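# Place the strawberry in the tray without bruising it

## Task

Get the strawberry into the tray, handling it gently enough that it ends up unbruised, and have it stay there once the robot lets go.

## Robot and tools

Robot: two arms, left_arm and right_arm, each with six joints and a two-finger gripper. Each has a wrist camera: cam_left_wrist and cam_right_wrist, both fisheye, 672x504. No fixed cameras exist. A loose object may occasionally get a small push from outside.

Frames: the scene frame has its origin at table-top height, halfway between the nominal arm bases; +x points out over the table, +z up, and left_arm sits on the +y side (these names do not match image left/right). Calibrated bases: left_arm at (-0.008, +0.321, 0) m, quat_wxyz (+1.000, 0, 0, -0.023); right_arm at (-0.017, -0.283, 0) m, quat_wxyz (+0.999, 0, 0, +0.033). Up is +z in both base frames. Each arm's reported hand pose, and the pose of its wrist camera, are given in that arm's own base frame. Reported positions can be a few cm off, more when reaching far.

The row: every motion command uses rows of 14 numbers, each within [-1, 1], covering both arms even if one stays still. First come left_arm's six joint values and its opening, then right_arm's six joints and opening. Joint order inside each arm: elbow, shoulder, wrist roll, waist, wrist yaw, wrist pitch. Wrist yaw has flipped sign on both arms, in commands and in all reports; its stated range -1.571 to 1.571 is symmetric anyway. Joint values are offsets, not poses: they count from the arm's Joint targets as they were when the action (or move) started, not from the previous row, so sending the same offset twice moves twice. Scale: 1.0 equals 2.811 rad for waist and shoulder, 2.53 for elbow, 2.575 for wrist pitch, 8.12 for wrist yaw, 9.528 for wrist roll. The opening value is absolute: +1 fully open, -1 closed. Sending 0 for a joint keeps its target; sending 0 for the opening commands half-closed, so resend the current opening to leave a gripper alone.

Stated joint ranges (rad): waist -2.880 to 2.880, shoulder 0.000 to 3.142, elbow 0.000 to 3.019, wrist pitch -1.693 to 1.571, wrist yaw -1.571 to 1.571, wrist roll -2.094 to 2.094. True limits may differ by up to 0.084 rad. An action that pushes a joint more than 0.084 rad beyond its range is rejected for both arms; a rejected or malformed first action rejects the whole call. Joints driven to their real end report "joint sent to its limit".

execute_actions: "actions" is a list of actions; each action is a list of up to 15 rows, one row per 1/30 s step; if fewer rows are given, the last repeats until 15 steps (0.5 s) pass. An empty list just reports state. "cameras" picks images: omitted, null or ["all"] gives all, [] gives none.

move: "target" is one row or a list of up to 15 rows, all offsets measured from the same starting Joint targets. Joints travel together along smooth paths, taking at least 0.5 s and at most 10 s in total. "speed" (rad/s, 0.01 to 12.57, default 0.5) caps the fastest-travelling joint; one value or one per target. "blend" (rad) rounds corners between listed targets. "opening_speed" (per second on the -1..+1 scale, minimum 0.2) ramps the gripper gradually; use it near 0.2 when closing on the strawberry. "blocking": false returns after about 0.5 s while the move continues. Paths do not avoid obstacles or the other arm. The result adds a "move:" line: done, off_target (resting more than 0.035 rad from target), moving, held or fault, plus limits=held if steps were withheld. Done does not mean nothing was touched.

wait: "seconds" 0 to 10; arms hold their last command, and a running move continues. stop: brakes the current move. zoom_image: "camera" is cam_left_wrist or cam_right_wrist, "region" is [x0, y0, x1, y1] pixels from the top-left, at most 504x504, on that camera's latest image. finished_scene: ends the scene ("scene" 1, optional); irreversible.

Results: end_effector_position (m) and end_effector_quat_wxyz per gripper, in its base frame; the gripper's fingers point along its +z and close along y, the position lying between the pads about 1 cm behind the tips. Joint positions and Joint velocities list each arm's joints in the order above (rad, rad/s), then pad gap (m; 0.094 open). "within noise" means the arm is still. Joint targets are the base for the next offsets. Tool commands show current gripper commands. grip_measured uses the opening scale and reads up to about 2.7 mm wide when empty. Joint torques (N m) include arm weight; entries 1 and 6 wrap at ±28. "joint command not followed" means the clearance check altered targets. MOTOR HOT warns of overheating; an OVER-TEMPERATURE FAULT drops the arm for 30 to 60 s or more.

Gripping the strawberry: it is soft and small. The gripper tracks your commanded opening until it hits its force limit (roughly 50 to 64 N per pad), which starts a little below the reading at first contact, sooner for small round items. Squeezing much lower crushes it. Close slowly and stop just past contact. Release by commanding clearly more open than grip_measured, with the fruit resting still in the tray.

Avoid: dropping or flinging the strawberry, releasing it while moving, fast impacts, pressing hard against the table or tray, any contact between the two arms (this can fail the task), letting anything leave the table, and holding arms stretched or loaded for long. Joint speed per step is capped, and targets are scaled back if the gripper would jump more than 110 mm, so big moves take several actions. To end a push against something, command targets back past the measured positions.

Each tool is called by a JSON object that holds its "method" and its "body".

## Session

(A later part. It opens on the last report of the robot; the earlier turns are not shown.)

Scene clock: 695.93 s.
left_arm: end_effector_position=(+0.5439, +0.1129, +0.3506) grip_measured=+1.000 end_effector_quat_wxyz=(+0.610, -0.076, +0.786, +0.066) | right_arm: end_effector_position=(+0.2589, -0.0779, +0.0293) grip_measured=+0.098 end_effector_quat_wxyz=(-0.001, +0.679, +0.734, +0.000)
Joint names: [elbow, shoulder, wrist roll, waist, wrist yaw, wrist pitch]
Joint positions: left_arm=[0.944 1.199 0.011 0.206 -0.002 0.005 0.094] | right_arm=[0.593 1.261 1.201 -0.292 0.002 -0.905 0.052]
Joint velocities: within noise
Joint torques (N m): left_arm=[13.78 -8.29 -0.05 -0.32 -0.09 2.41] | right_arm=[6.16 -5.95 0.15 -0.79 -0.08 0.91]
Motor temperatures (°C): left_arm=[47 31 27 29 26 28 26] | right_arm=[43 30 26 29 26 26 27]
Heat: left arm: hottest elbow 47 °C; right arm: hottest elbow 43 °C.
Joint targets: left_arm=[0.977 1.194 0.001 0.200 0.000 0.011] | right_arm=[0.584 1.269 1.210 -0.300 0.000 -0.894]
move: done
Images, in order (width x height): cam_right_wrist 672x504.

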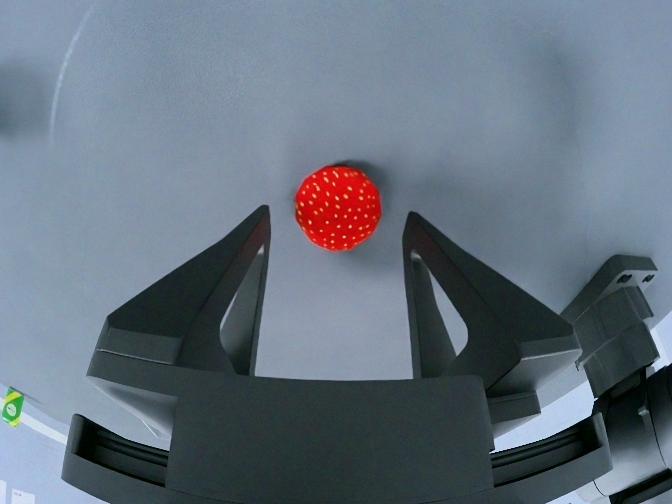

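{"method": "move", "body": {"target": [[0,0,0,0,0,0,1, -0.0071,0.0103,0,0,0,0.0182,0.1],[0,0,0,0,0,0,1, -0.0071,0.0103,0,0,0,0.0182,-0.2]], "speed": 0.1, "opening_speed": 0.3, "cameras": ["cam_right_wrist"]}}

{"method": "zoom_image", "body": {"camera": "cam_right_wrist", "region": [240, 140, 440, 300]}}

Scene clock: 713.47 s.
left_arm: end_effector_position=(+0.5439, +0.1129, +0.3506) grip_measured=+1.000 end_effector_quat_wxyz=(+0.610, -0.076, +0.786, +0.066) | right_arm: end_effector_position=(+0.2590, -0.0780, +0.0173) grip_measured=-0.197 end_effector_quat_wxyz=(-0.001, +0.679, +0.734, +0.001)
Joint names: [elbow, shoulder, wrist roll, waist, wrist yaw, wrist pitch]
Joint positions: left_arm=[0.944 1.199 0.011 0.206 -0.002 0.005 0.094] | right_arm=[0.576 1.289 1.201 -0.292 0.002 -0.858 0.038]
Joint velocities: within noise
Joint torques (N m): left_arm=[13.79 -8.47 -0.07 -0.32 -0.1 2.36] | right_arm=[5.81 -5.95 0.15 -0.91 -0.06 0.84]
Motor temperatures (°C): left_arm=[47 31 27 29 26 28 26] | right_arm=[39 30 26 29 26 26 27]
Heat: left arm: hottest elbow 47 °C; right arm: hottest elbow 39 °C.
Joint targets: left_arm=[0.977 1.194 0.001 0.200 0.000 0.011] | right_arm=[0.566 1.298 1.210 -0.300 0.000 -0.847]
move: done
Images, in order (width x height): cam_right_wrist 672x504.

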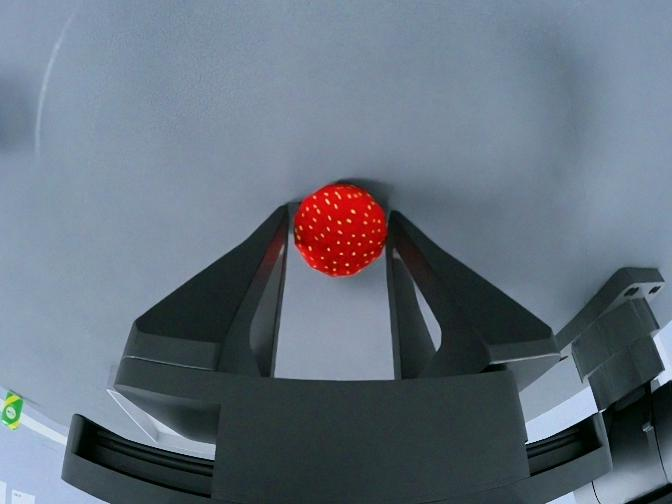

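Scaled by 2.520 from the camera's 672x504 image, which has a finer 960x720 frame.

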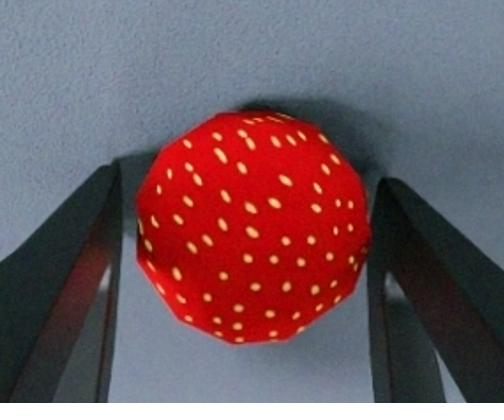

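{"method": "move", "body": {"target": [0,0,0,0,0,0,1, 0,0,0,0,0,0,-0.3], "opening_speed": 0.2, "cameras": ["cam_right_wrist"]}}

{"method": "zoom_image", "body": {"camera": "cam_right_wrist", "region": [240, 140, 440, 300]}}

{"method": "move", "body": {"target": [0,0,0,0,0,0,1, 0.014,-0.0025,0,0,0,-0.003,-0.32], "opening_speed": 0.2, "cameras": ["cam_right_wrist"]}}

{"method": "zoom_image", "body": {"camera": "cam_right_wrist", "region": [240, 140, 440, 300]}}

Scene clock: 726.27 s.
left_arm: end_effector_position=(+0.5439, +0.1129, +0.3506) grip_measured=+1.000 end_effector_quat_wxyz=(+0.610, -0.076, +0.786, +0.066) | right_arm: end_effector_position=(+0.2590, -0.0780, +0.0173) grip_measured=-0.297 end_effector_quat_wxyz=(-0.001, +0.679, +0.734, +0.001)
Joint names: [elbow, shoulder, wrist roll, waist, wrist yaw, wrist pitch]
Joint positions: left_arm=[0.944 1.199 0.011 0.206 -0.002 0.005 0.094] | right_arm=[0.576 1.289 1.201 -0.292 0.002 -0.858 0.033]
Joint velocities: within noise
Joint torques (N m): left_arm=[13.76 -8.47 -0.04 0.03 -0.09 2.44] | right_arm=[5.87 -5.83 0.15 -0.79 -0.09 0.85]
Motor temperatures (°C): left_arm=[47 31 27 29 26 28 26] | right_arm=[37 30 26 29 26 26 27]
Heat: left arm: hottest elbow 47 °C; right arm: hottest elbow 37 °C.
Joint targets: left_arm=[0.977 1.194 0.001 0.200 0.000 0.011] | right_arm=[0.566 1.298 1.210 -0.300 0.000 -0.847]
move: done
Images, in order (width x height): cam_right_wrist 672x504.

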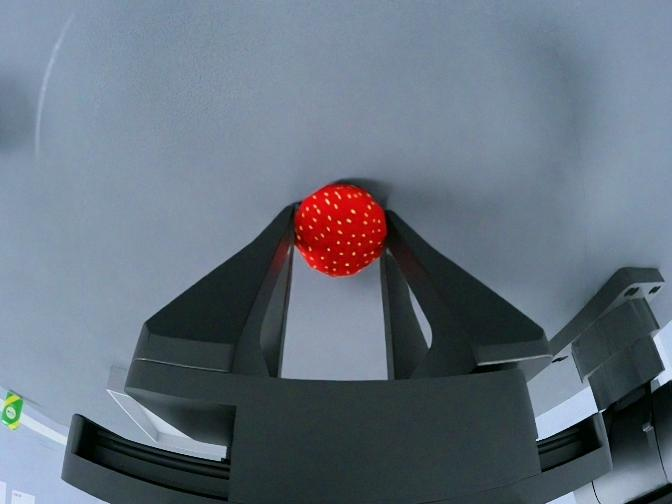

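Scaled by 2.520 from the camera's 672x504 image, which has a finer 960x720 frame.

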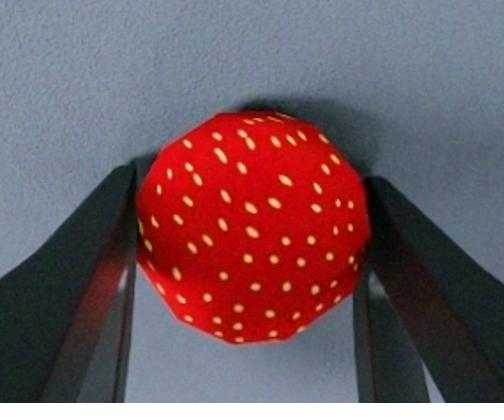

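Scene clock: 726.97 s.
left_arm: end_effector_position=(+0.5439, +0.1129, +0.3506) grip_measured=+1.000 end_effector_quat_wxyz=(+0.610, -0.076, +0.786, +0.066) | right_arm: end_effector_position=(+0.2590, -0.0780, +0.0173) grip_measured=-0.318 end_effector_quat_wxyz=(-0.001, +0.679, +0.734, +0.001)
Joint names: [elbow, shoulder, wrist roll, waist, wrist yaw, wrist pitch]
Joint positions: left_arm=[0.944 1.199 0.011 0.206 -0.002 0.005 0.094] | right_arm=[0.576 1.289 1.201 -0.292 0.002 -0.858 0.032]
Joint velocities: within noise
Joint torques (N m): left_arm=[13.76 -8.47 -0.04 -0.21 -0.08 2.41] | right_arm=[8.55 -6.42 0.14 -0.91 -0.07 0.55]
Motor temperatures (°C): left_arm=[47 31 27 29 26 28 26] | right_arm=[37 30 26 29 26 26 27]
Heat: left arm: hottest elbow 47 °C; right arm: hottest elbow 37 °C.
Joint targets: left_arm=[0.977 1.194 0.001 0.200 0.000 0.011] | right_arm=[0.601 1.291 1.210 -0.300 0.000 -0.855]
move: done
Images, in order (width x height): cam_right_wrist 672x504.

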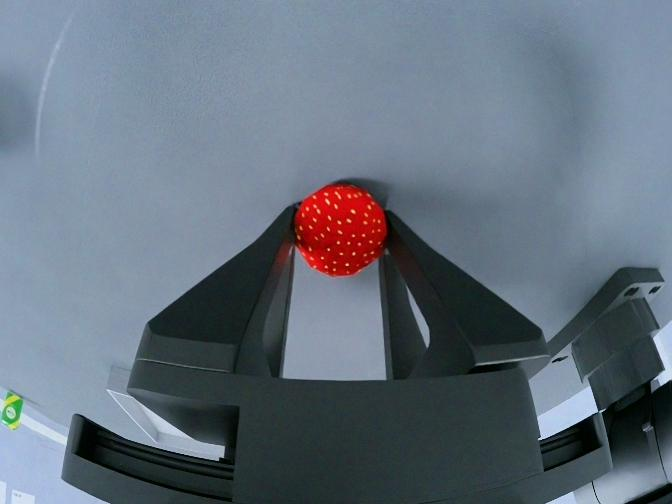

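Scaled by 2.520 from the camera's 672x504 image, which has a finer 960x720 frame.

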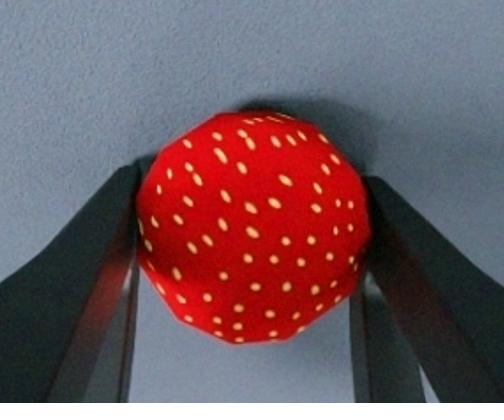

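{"method": "move", "body": {"target": [[0,0,0,0,0,0,1, 0.0083,-0.0014,0,0,0,-0.002,-0.32],[0,0,0,0,0,0,1, 0.0143,-0.0114,0,0,0,-0.0196,-0.32]], "speed": 0.06, "cameras": ["cam_right_wrist"]}}

{"method": "zoom_image", "body": {"camera": "cam_right_wrist", "region": [240, 140, 440, 300]}}

Scene clock: 748.77 s.
left_arm: end_effector_position=(+0.5439, +0.1129, +0.3506) grip_measured=+1.000 end_effector_quat_wxyz=(+0.610, -0.076, +0.786, +0.066) | right_arm: end_effector_position=(+0.2584, -0.0778, +0.0263) grip_measured=-0.318 end_effector_quat_wxyz=(-0.002, +0.679, +0.734, +0.000)
Joint names: [elbow, shoulder, wrist roll, waist, wrist yaw, wrist pitch]
Joint positions: left_arm=[0.944 1.199 0.011 0.206 -0.002 0.005 0.094] | right_arm=[0.589 1.269 1.201 -0.292 0.002 -0.895 0.032]
Joint velocities: within noise
Joint torques (N m): left_arm=[13.76 -8.29 -0.04 -0.21 -0.1 2.39] | right_arm=[10.48 -7.24 0.14 -1.08 -0.08 0.17]
Motor temperatures (°C): left_arm=[47 31 27 28 26 28 26] | right_arm=[36 30 26 29 26 26 27]
Heat: left arm: hottest elbow 47 °C; right arm: hottest elbow 36 °C.
Joint targets: left_arm=[0.977 1.194 0.001 0.200 0.000 0.011] | right_arm=[0.637 1.259 1.210 -0.300 0.000 -0.905]
move: off_target (right_arm); right_arm: the elbow is farthest, 0.049 rad from its target
Images, in order (width x height): cam_right_wrist 672x504.

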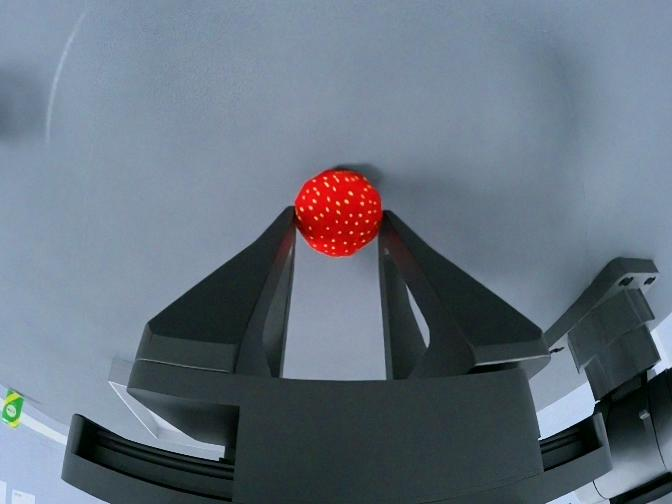

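Scaled by 2.520 from the camera's 672x504 image, which has a finer 960x720 frame.

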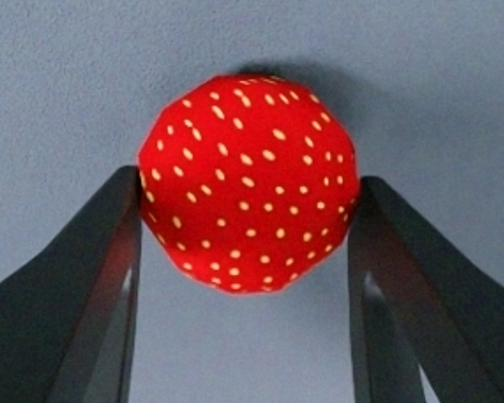

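{"method": "move", "body": {"target": [[0,0,0,0,0,0,1, 0,0,0,0,0,0,-0.15],[0,0,0,0,0,0,1, -0.0277,0.0139,0,0,0,0.0225,-0.15],[0,0,0,0,0,0,1, -0.0277,0.0139,0,0,0,0.0225,-0.34]], "speed": 0.08, "opening_speed": 0.2, "cameras": ["cam_right_wrist"]}}

{"method": "zoom_image", "body": {"camera": "cam_right_wrist", "region": [240, 140, 440, 300]}}

Scene clock: 768.77 s.
left_arm: end_effector_position=(+0.5439, +0.1129, +0.3506) grip_measured=+1.000 end_effector_quat_wxyz=(+0.610, -0.076, +0.786, +0.066) | right_arm: end_effector_position=(+0.2593, -0.0781, +0.0175) grip_measured=-0.337 end_effector_quat_wxyz=(+0.000, +0.679, +0.734, +0.001)
Joint names: [elbow, shoulder, wrist roll, waist, wrist yaw, wrist pitch]
Joint positions: left_arm=[0.944 1.199 0.011 0.206 -0.002 0.005 0.094] | right_arm=[0.576 1.289 1.201 -0.292 0.002 -0.858 0.031]
Joint velocities: within noise
Joint torques (N m): left_arm=[13.78 -8.35 -0.05 -0.21 -0.08 2.37] | right_arm=[6.01 -5.66 0.15 -0.56 -0.08 0.87]
Motor temperatures (°C): left_arm=[47 31 27 28 26 28 26] | right_arm=[39 30 26 29 26 26 27]
Heat: left arm: hottest elbow 47 °C; right arm: hottest elbow 39 °C.
Joint targets: left_arm=[0.977 1.194 0.001 0.200 0.000 0.011] | right_arm=[0.567 1.298 1.210 -0.300 0.000 -0.847]
move: done
Images, in order (width x height): cam_right_wrist 672x504.

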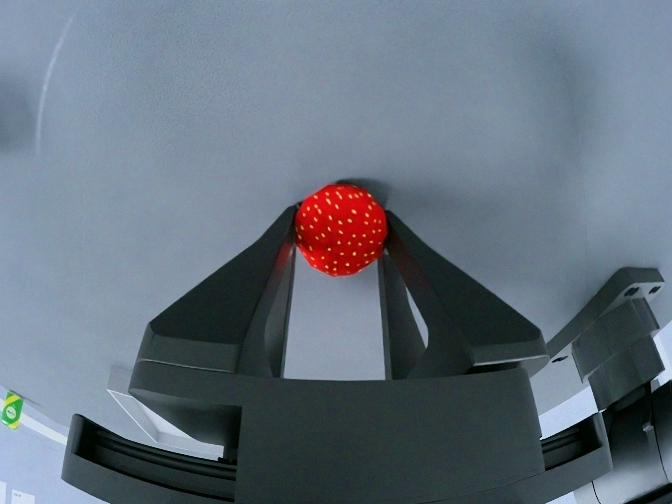

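Scaled by 2.520 from the camera's 672x504 image, which has a finer 960x720 frame.

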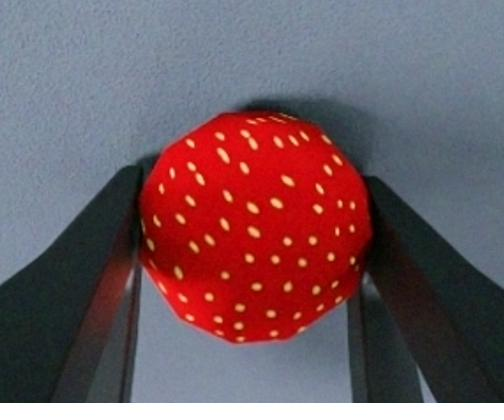

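{"method": "move", "body": {"target": [0,0,0,0,0,0,1, 0,0,0,0,0,0,-0.355], "opening_speed": 0.2, "cameras": ["cam_right_wrist"]}}

{"method": "zoom_image", "body": {"camera": "cam_right_wrist", "region": [240, 140, 440, 300]}}

Scene clock: 788.73 s.
left_arm: end_effector_position=(+0.5439, +0.1129, +0.3506) grip_measured=+1.000 end_effector_quat_wxyz=(+0.610, -0.076, +0.786, +0.066) | right_arm: end_effector_position=(+0.2593, -0.0781, +0.0175) grip_measured=-0.353 end_effector_quat_wxyz=(+0.000, +0.679, +0.734, +0.001)
Joint names: [elbow, shoulder, wrist roll, waist, wrist yaw, wrist pitch]
Joint positions: left_arm=[0.944 1.199 0.011 0.206 -0.002 0.005 0.094] | right_arm=[0.576 1.289 1.201 -0.292 0.002 -0.858 0.03]
Joint velocities: within noise
Joint torques (N m): left_arm=[13.76 -8.47 -0.05 -0.26 -0.1 2.37] | right_arm=[5.87 -5.66 0.14 -0.62 -0.07 0.9]
Motor temperatures (°C): left_arm=[48 31 27 28 26 28 26] | right_arm=[37 30 26 29 26 26 27]
Heat: left arm: hottest elbow 48 °C; right arm: hottest elbow 37 °C.
Joint targets: left_arm=[0.977 1.194 0.001 0.200 0.000 0.011] | right_arm=[0.567 1.298 1.210 -0.300 0.000 -0.847]
move: done
Images, in order (width x height): cam_right_wrist 672x504.

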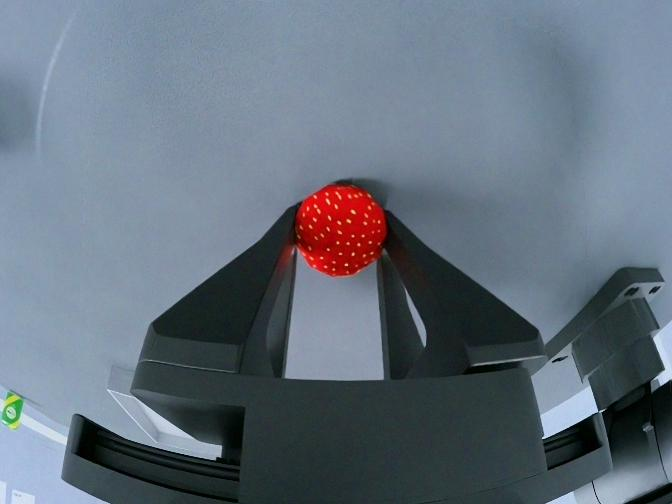

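Scaled by 2.520 from the camera's 672x504 image, which has a finer 960x720 frame.

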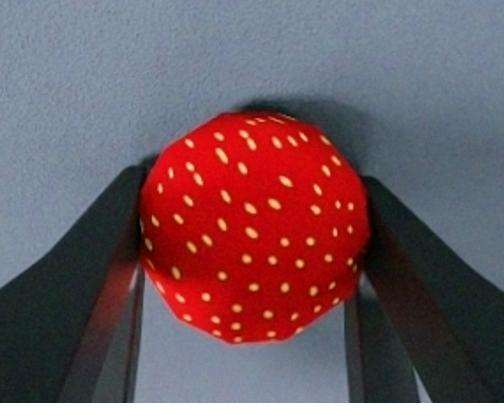

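{"method": "move", "body": {"target": [[0,0,0,0,0,0,1, 0.0217,-0.0039,0,0,0,-0.002,-0.358],[0,0,0,0,0,0,1, 0.0277,-0.0139,0,0,0,-0.0225,-0.358]], "speed": 0.06, "opening_speed": 0.2, "cameras": ["cam_right_wrist"]}}

{"method": "zoom_image", "body": {"camera": "cam_right_wrist", "region": [240, 140, 440, 300]}}

Scene clock: 800.13 s.
left_arm: end_effector_position=(+0.5439, +0.1129, +0.3506) grip_measured=+1.000 end_effector_quat_wxyz=(+0.610, -0.076, +0.786, +0.066) | right_arm: end_effector_position=(+0.2580, -0.0777, +0.0259) grip_measured=-0.356 end_effector_quat_wxyz=(-0.003, +0.679, +0.734, +0.000)
Joint names: [elbow, shoulder, wrist roll, waist, wrist yaw, wrist pitch]
Joint positions: left_arm=[0.944 1.199 0.011 0.206 -0.002 0.005 0.094] | right_arm=[0.588 1.269 1.201 -0.292 0.002 -0.895 0.03]
Joint velocities: within noise
Joint torques (N m): left_arm=[13.78 -8.35 -0.04 -0.26 -0.09 2.36] | right_arm=[10.52 -7.36 0.13 -0.62 -0.07 0.05]
Motor temperatures (°C): left_arm=[48 31 27 28 26 28 26] | right_arm=[36 30 26 29 26 26 27]
Heat: left arm: hottest elbow 48 °C; right arm: hottest elbow 36 °C.
Joint targets: left_arm=[0.977 1.194 0.001 0.200 0.000 0.011] | right_arm=[0.637 1.259 1.210 -0.300 0.000 -0.905]
move: off_target (right_arm); right_arm: the elbow is farthest, 0.049 rad from its target
Images, in order (width x height): cam_right_wrist 672x504.

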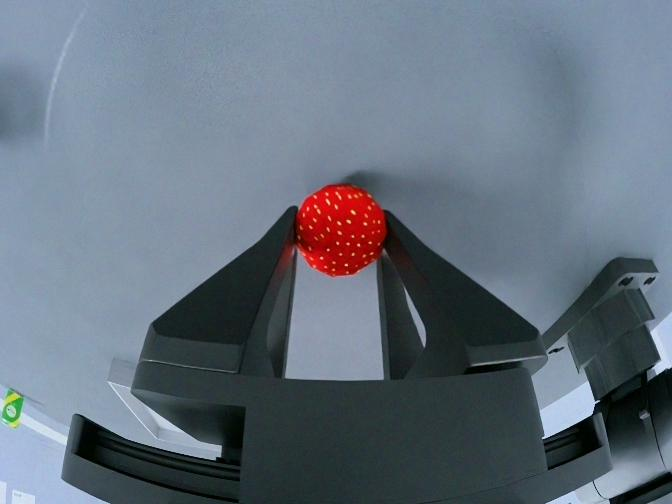

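Scaled by 2.520 from the camera's 672x504 image, which has a finer 960x720 frame.

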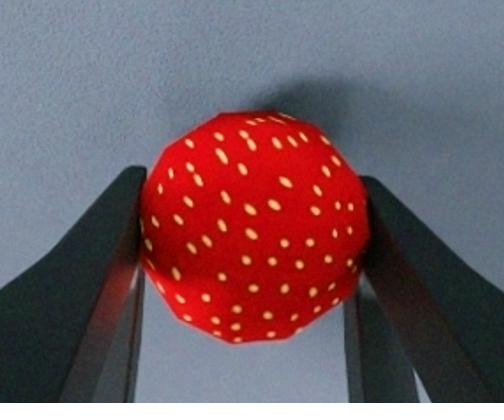

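{"method": "move", "body": {"target": [0,0,0,0,0,0,1, 0.0644,-0.0569,0,0,0,-0.1243,-0.36], "speed": 0.25, "cameras": ["cam_right_wrist"]}}

{"method": "zoom_image", "body": {"camera": "cam_right_wrist", "region": [240, 140, 440, 300]}}

Scene clock: 855.77 s.
left_arm: end_effector_position=(+0.5439, +0.1129, +0.3506) grip_measured=+1.000 end_effector_quat_wxyz=(+0.610, -0.076, +0.786, +0.066) | right_arm: end_effector_position=(+0.2574, -0.0775, +0.1188) grip_measured=-0.358 end_effector_quat_wxyz=(-0.003, +0.679, +0.734, +0.000)
Joint names: [elbow, shoulder, wrist roll, waist, wrist yaw, wrist pitch]
Joint positions: left_arm=[0.944 1.199 0.011 0.206 -0.002 0.005 0.094] | right_arm=[0.745 1.106 1.201 -0.292 0.002 -1.215 0.03]
Joint velocities: within noise
Joint torques (N m): left_arm=[13.78 -8.41 -0.04 -0.15 -0.09 2.4] | right_arm=[12.41 -5.89 0.15 -0.79 -0.07 0.08]
Motor temperatures (°C): left_arm=[48 30 27 28 26 28 26] | right_arm=[41 30 26 29 26 26 27]
Heat: left arm: hottest elbow 48 °C; right arm: hottest elbow 41 °C.
Joint targets: left_arm=[0.977 1.194 0.001 0.200 0.000 0.011] | right_arm=[0.801 1.099 1.210 -0.300 0.000 -1.225]
move: off_target (right_arm); right_arm: the elbow is farthest, 0.055 rad from its target
Images, in order (width x height): cam_right_wrist 672x504.

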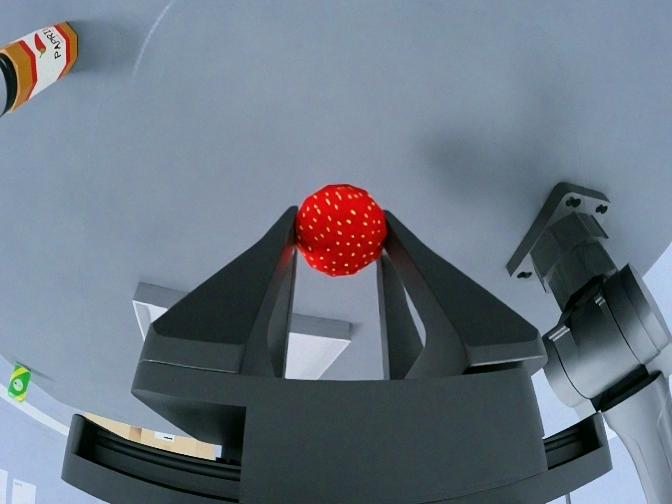

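Scaled by 2.520 from the camera's 672x504 image, which has a finer 960x720 frame.

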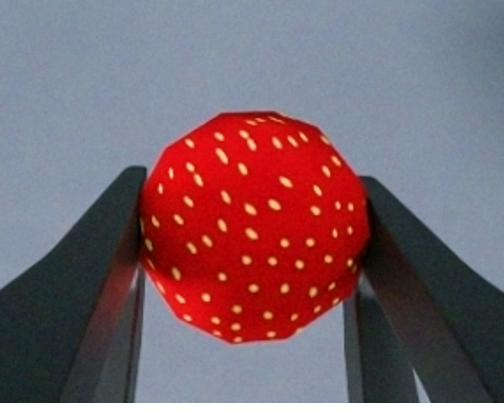

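{"method": "move", "body": {"target": [0,0,0,0,0,0,1, 0.1735,0.1715,0,0.3422,0,0.0204,-0.36], "speed": 0.4, "cameras": ["cam_right_wrist"]}}

Scene clock: 865.97 s.
left_arm: end_effector_position=(+0.5439, +0.1129, +0.3506) grip_measured=+1.000 end_effector_quat_wxyz=(+0.610, -0.076, +0.786, +0.066) | right_arm: end_effector_position=(+0.3493, +0.2725, +0.1176) grip_measured=-0.358 end_effector_quat_wxyz=(-0.001, +0.266, +0.964, -0.001)
Joint names: [elbow, shoulder, wrist roll, waist, wrist yaw, wrist pitch]
Joint positions: left_arm=[0.944 1.199 0.011 0.206 -0.002 0.005 0.094] | right_arm=[1.181 1.573 1.201 0.663 0.001 -1.182 0.03]
Joint velocities: within noise
Joint torques (N m): left_arm=[13.75 -8.41 -0.06 -0.15 -0.09 2.4] | right_arm=[12.37 -13.39 0.13 -0.26 -0.02 0.77]
Motor temperatures (°C): left_arm=[48 30 27 28 26 28 26] | right_arm=[42 30 26 29 26 26 27]
Heat: left arm: hottest elbow 48 °C; right arm: hottest elbow 42 °C.
Joint targets: left_arm=[0.977 1.194 0.001 0.200 0.000 0.011] | right_arm=[1.239 1.581 1.210 0.662 0.000 -1.172]
move: off_target (right_arm); right_arm: the elbow is farthest, 0.058 rad from its target
Images, in order (width x height): cam_right_wrist 672x504.

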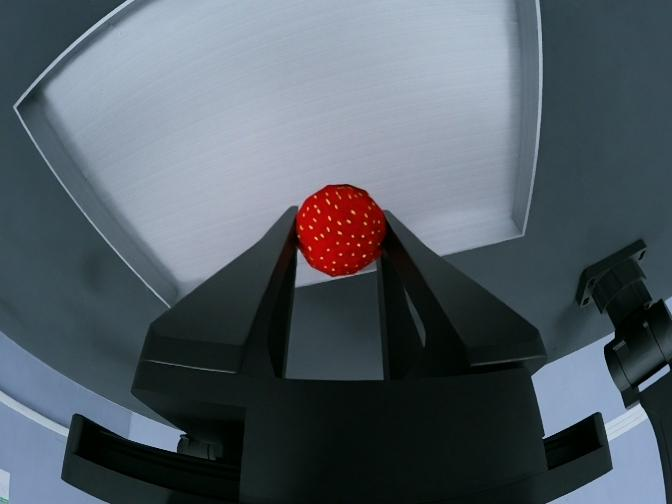

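{"method": "move", "body": {"target": [[0,0,0,0,0,0,1, -0.0241,0,0,0,0,0,-0.36],[0,0,0,0,0,0,1, -0.07,0.0359,0,0,0,0.0823,-0.36]], "speed": 0.2, "cameras": ["cam_right_wrist"]}}

{"method": "zoom_image", "body": {"camera": "cam_right_wrist", "region": [190, 100, 490, 300]}}

Scene clock: 899.90 s.
left_arm: end_effector_position=(+0.5439, +0.1129, +0.3506) grip_measured=+1.000 end_effector_quat_wxyz=(+0.610, -0.076, +0.786, +0.066) | right_arm: end_effector_position=(+0.3483, +0.2717, +0.0372) grip_measured=-0.358 end_effector_quat_wxyz=(-0.002, +0.266, +0.964, -0.002)
Joint names: [elbow, shoulder, wrist roll, waist, wrist yaw, wrist pitch]
Joint positions: left_arm=[0.944 1.199 0.011 0.206 -0.002 0.005 0.094] | right_arm=[1.07 1.675 1.201 0.663 0.001 -0.971 0.03]
Joint velocities: within noise
Joint torques (N m): left_arm=[13.75 -8.47 -0.06 -0.15 -0.1 2.37] | right_arm=[6.48 -13.22 0.13 -0.26 -0.04 0.87]
Motor temperatures (°C): left_arm=[49 30 27 28 26 28 26] | right_arm=[41 31 26 29 26 26 27]
Heat: left arm: hottest elbow 49 °C; right arm: hottest elbow 41 °C.
Joint targets: left_arm=[0.977 1.194 0.001 0.200 0.000 0.011] | right_arm=[1.062 1.682 1.210 0.662 0.000 -0.961]
move: done
Images, in order (width x height): cam_right_wrist 672x504.

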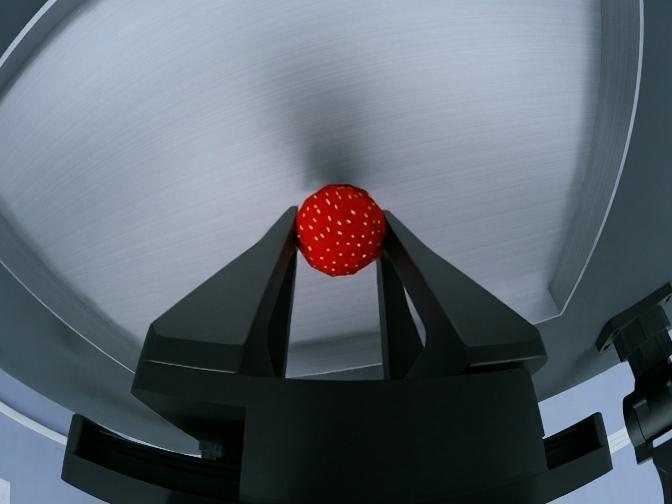

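Scaled by 1.680 from the camera's 672x504 image, which has a finer 960x720 frame.

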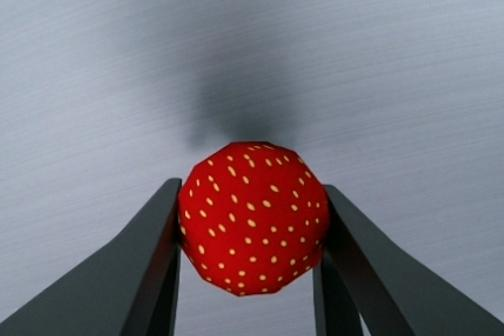

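{"method": "move", "body": {"target": [0,0,0,0,0,0,1, -0.0048,0.0061,0,0,0,0.0114,-0.36], "speed": 0.05, "cameras": ["cam_right_wrist"]}}

{"method": "zoom_image", "body": {"camera": "cam_right_wrist", "region": [240, 140, 440, 300]}}

Scene clock: 913.63 s.
left_arm: end_effector_position=(+0.5439, +0.1129, +0.3506) grip_measured=+1.000 end_effector_quat_wxyz=(+0.610, -0.076, +0.786, +0.066) | right_arm: end_effector_position=(+0.3488, +0.2721, +0.0278) grip_measured=-0.358 end_effector_quat_wxyz=(+0.000, +0.266, +0.964, +0.000)
Joint names: [elbow, shoulder, wrist roll, waist, wrist yaw, wrist pitch]
Joint positions: left_arm=[0.944 1.199 0.011 0.206 -0.002 0.005 0.094] | right_arm=[1.059 1.689 1.201 0.663 0.001 -0.942 0.03]
Joint velocities: within noise
Joint torques (N m): left_arm=[13.76 -8.29 -0.03 -0.15 -0.09 2.4] | right_arm=[6.34 -13.39 0.14 0.03 -0.04 0.85]
Motor temperatures (°C): left_arm=[49 30 27 28 26 28 26] | right_arm=[40 31 26 29 26 26 27]
Heat: left arm: hottest elbow 49 °C; right arm: hottest elbow 40 °C.
Joint targets: left_arm=[0.977 1.194 0.001 0.200 0.000 0.011] | right_arm=[1.050 1.699 1.210 0.662 0.000 -0.931]
move: done
Images, in order (width x height): cam_right_wrist 672x504.

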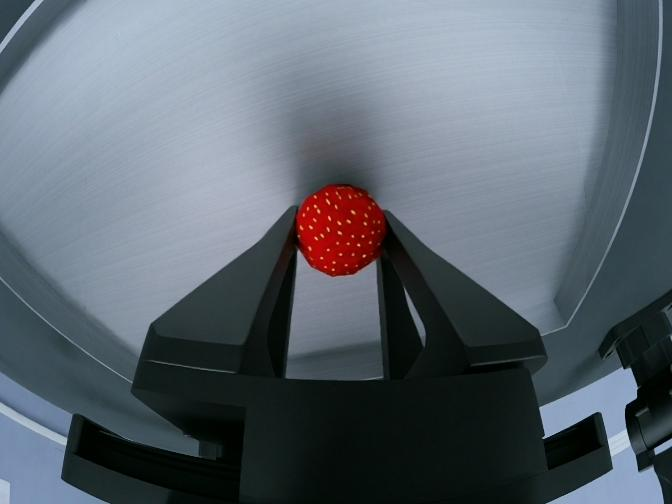

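Scaled by 2.520 from the camera's 672x504 image, which has a finer 960x720 frame.

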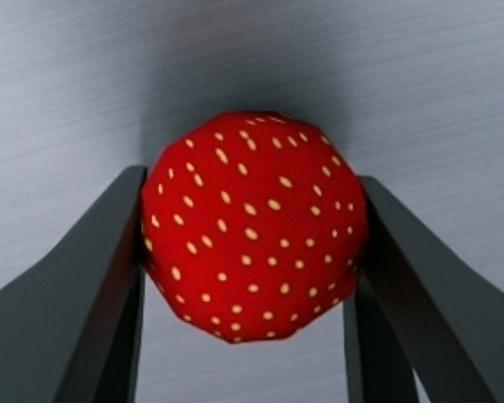

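{"method": "move", "body": {"target": [0,0,0,0,0,0,1, -0.0022,0.0028,0,0,0,0.0052,-0.36], "speed": 0.05, "cameras": ["cam_right_wrist"]}}

{"method": "zoom_image", "body": {"camera": "cam_right_wrist", "region": [240, 140, 440, 300]}}

Scene clock: 923.40 s.
left_arm: end_effector_position=(+0.5439, +0.1129, +0.3506) grip_measured=+1.000 end_effector_quat_wxyz=(+0.610, -0.076, +0.786, +0.066) | right_arm: end_effector_position=(+0.3490, +0.2722, +0.0237) grip_measured=-0.358 end_effector_quat_wxyz=(+0.000, +0.266, +0.964, +0.001)
Joint names: [elbow, shoulder, wrist roll, waist, wrist yaw, wrist pitch]
Joint positions: left_arm=[0.944 1.199 0.011 0.206 -0.002 0.005 0.094] | right_arm=[1.054 1.695 1.201 0.663 0.001 -0.929 0.03]
Joint velocities: within noise
Joint torques (N m): left_arm=[13.78 -8.47 -0.05 -0.26 -0.08 2.39] | right_arm=[6.2 -13.1 0.14 -0.21 -0.04 0.94]
Motor temperatures (°C): left_arm=[49 30 27 28 26 28 26] | right_arm=[40 32 26 29 26 26 27]
Heat: left arm: hottest elbow 49 °C; right arm: hottest elbow 40 °C.
Joint targets: left_arm=[0.977 1.194 0.001 0.200 0.000 0.011] | right_arm=[1.045 1.707 1.210 0.662 0.000 -0.918]
move: done
Images, in order (width x height): cam_right_wrist 672x504.

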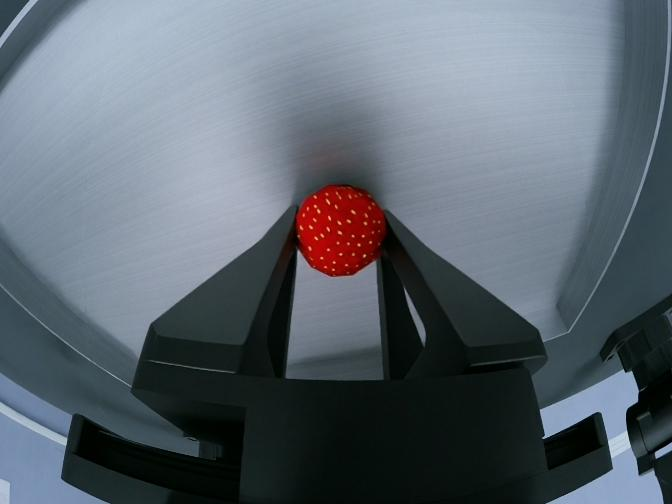

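Scaled by 2.520 from the camera's 672x504 image, which has a finer 960x720 frame.

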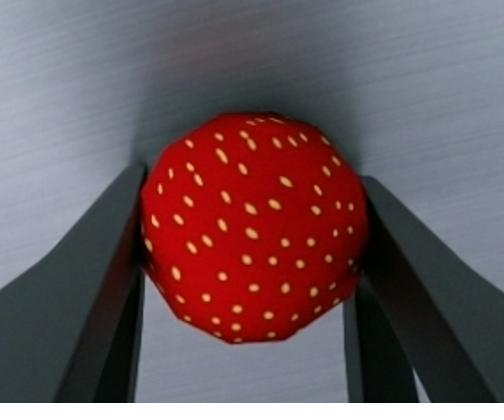

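{"method": "move", "body": {"target": [0,0,0,0,0,0,1, -0.0018,0.0022,0,0,0,0.0042,-0.36], "speed": 0.04, "cameras": ["cam_right_wrist"]}}

{"method": "zoom_image", "body": {"camera": "cam_right_wrist", "region": [240, 140, 440, 300]}}

Scene clock: 930.97 s.
left_arm: end_effector_position=(+0.5439, +0.1129, +0.3506) grip_measured=+1.000 end_effector_quat_wxyz=(+0.610, -0.076, +0.786, +0.066) | right_arm: end_effector_position=(+0.3507, +0.2735, +0.0221) grip_measured=-0.358 end_effector_quat_wxyz=(+0.002, +0.266, +0.964, +0.003)
Joint names: [elbow, shoulder, wrist roll, waist, wrist yaw, wrist pitch]
Joint positions: left_arm=[0.944 1.199 0.011 0.206 -0.002 0.005 0.094] | right_arm=[1.054 1.699 1.201 0.663 0.001 -0.919 0.03]
Joint velocities: within noise
Joint torques (N m): left_arm=[13.76 -8.29 -0.05 -0.03 -0.09 2.39] | right_arm=[5.89 -12.92 0.13 -0.21 -0.04 0.9]
Motor temperatures (°C): left_arm=[49 30 27 28 26 28 26] | right_arm=[39 31 26 29 26 26 27]
Heat: left arm: hottest elbow 49 °C; right arm: hottest elbow 39 °C.
Joint targets: left_arm=[0.977 1.194 0.001 0.200 0.000 0.011] | right_arm=[1.040 1.713 1.210 0.662 0.000 -0.907]
move: done
Images, in order (width x height): cam_right_wrist 672x504.

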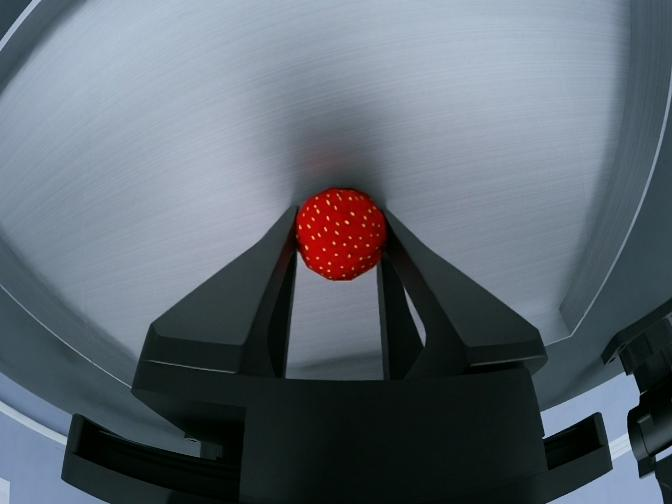

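Scaled by 2.520 from the camera's 672x504 image, which has a finer 960x720 frame.

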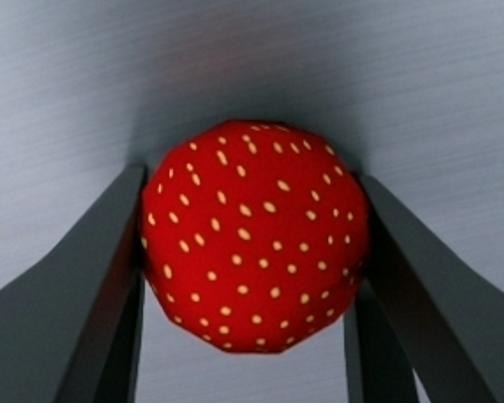

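{"method": "move", "body": {"target": [0,0,0,0,0,0,1, 0,0,0,0,0,0,-0.2], "opening_speed": 0.2, "cameras": ["cam_right_wrist"]}}

Scene clock: 938.30 s.
left_arm: end_effector_position=(+0.5439, +0.1129, +0.3506) grip_measured=+1.000 end_effector_quat_wxyz=(+0.610, -0.076, +0.786, +0.066) | right_arm: end_effector_position=(+0.3507, +0.2735, +0.0221) grip_measured=-0.203 end_effector_quat_wxyz=(+0.002, +0.266, +0.964, +0.003)
Joint names: [elbow, shoulder, wrist roll, waist, wrist yaw, wrist pitch]
Joint positions: left_arm=[0.944 1.199 0.011 0.206 -0.002 0.005 0.094] | right_arm=[1.054 1.699 1.201 0.663 0.001 -0.919 0.037]
Joint velocities: within noise
Joint torques (N m): left_arm=[13.76 -8.35 -0.05 -0.32 -0.09 2.39] | right_arm=[5.93 -13.16 0.12 -0.09 -0.03 0.92]
Motor temperatures (°C): left_arm=[49 30 27 28 26 28 26] | right_arm=[39 31 26 29 26 26 27]
Heat: left arm: hottest elbow 49 °C; right arm: hottest elbow 39 °C.
Joint targets: left_arm=[0.977 1.194 0.001 0.200 0.000 0.011] | right_arm=[1.040 1.713 1.210 0.662 0.000 -0.907]
move: done
Images, in order (width x height): cam_right_wrist 672x504.

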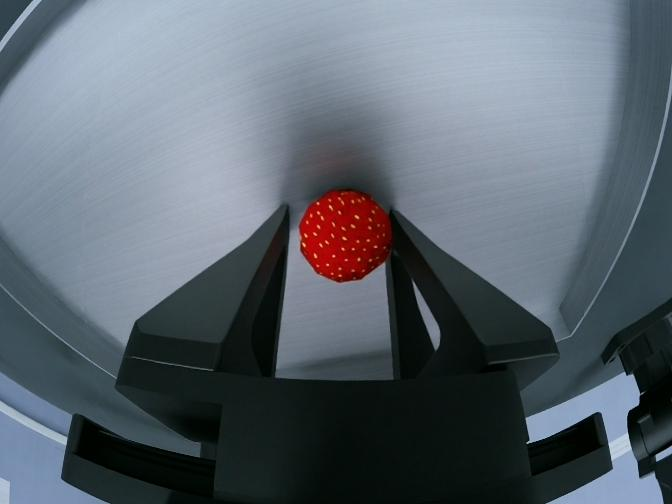

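{"method": "move", "body": {"target": [[0,0,0,0,0,0,1, 0,0,0,0,0,0,0.3],[0,0,0,0,0,0,1, 0.0233,-0.005,0,0,0,-0.005,0.3],[0,0,0,0,0,0,1, 0.0787,-0.0534,0,0,0,-0.1099,0.3]], "speed": 0.2, "opening_speed": 0.3, "cameras": ["cam_right_wrist"]}}

Scene clock: 953.93 s.
left_arm: end_effector_position=(+0.5439, +0.1129, +0.3506) grip_measured=+1.000 end_effector_quat_wxyz=(+0.610, -0.076, +0.786, +0.066) | right_arm: end_effector_position=(+0.3508, +0.2737, +0.1197) grip_measured=+0.298 end_effector_quat_wxyz=(+0.001, +0.266, +0.964, +0.002)
Joint names: [elbow, shoulder, wrist roll, waist, wrist yaw, wrist pitch]
Joint positions: left_arm=[0.944 1.199 0.011 0.206 -0.002 0.005 0.094] | right_arm=[1.186 1.571 1.201 0.663 0.001 -1.181 0.061]
Joint velocities: within noise
Joint torques (N m): left_arm=[13.78 -8.64 -0.04 -0.09 -0.08 2.41] | right_arm=[12.23 -14.68 0.13 -0.03 -0.03 0.05]
Motor temperatures (°C): left_arm=[49 30 27 28 26 28 26] | right_arm=[38 31 26 29 26 26 27]
Heat: left arm: hottest elbow 49 °C; right arm: hottest elbow 38 °C.
Joint targets: left_arm=[0.977 1.194 0.001 0.200 0.000 0.011] | right_arm=[1.239 1.563 1.210 0.662 0.000 -1.190]
move: off_target (right_arm); right_arm: the elbow is farthest, 0.053 rad from its target
Images, in order (width x height): cam_right_wrist 672x504.

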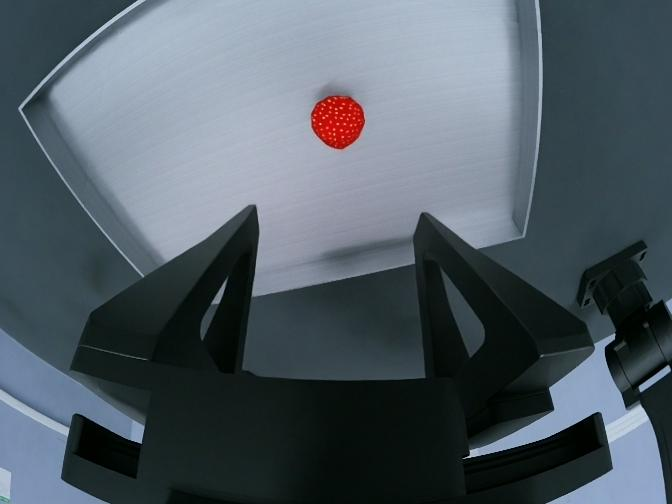

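The strawberry is resting in the tray, well away from the walls, and the gripper has let go and moved clear.

{"method": "finished_scene", "body": {}}

The scene is finished: the task was done.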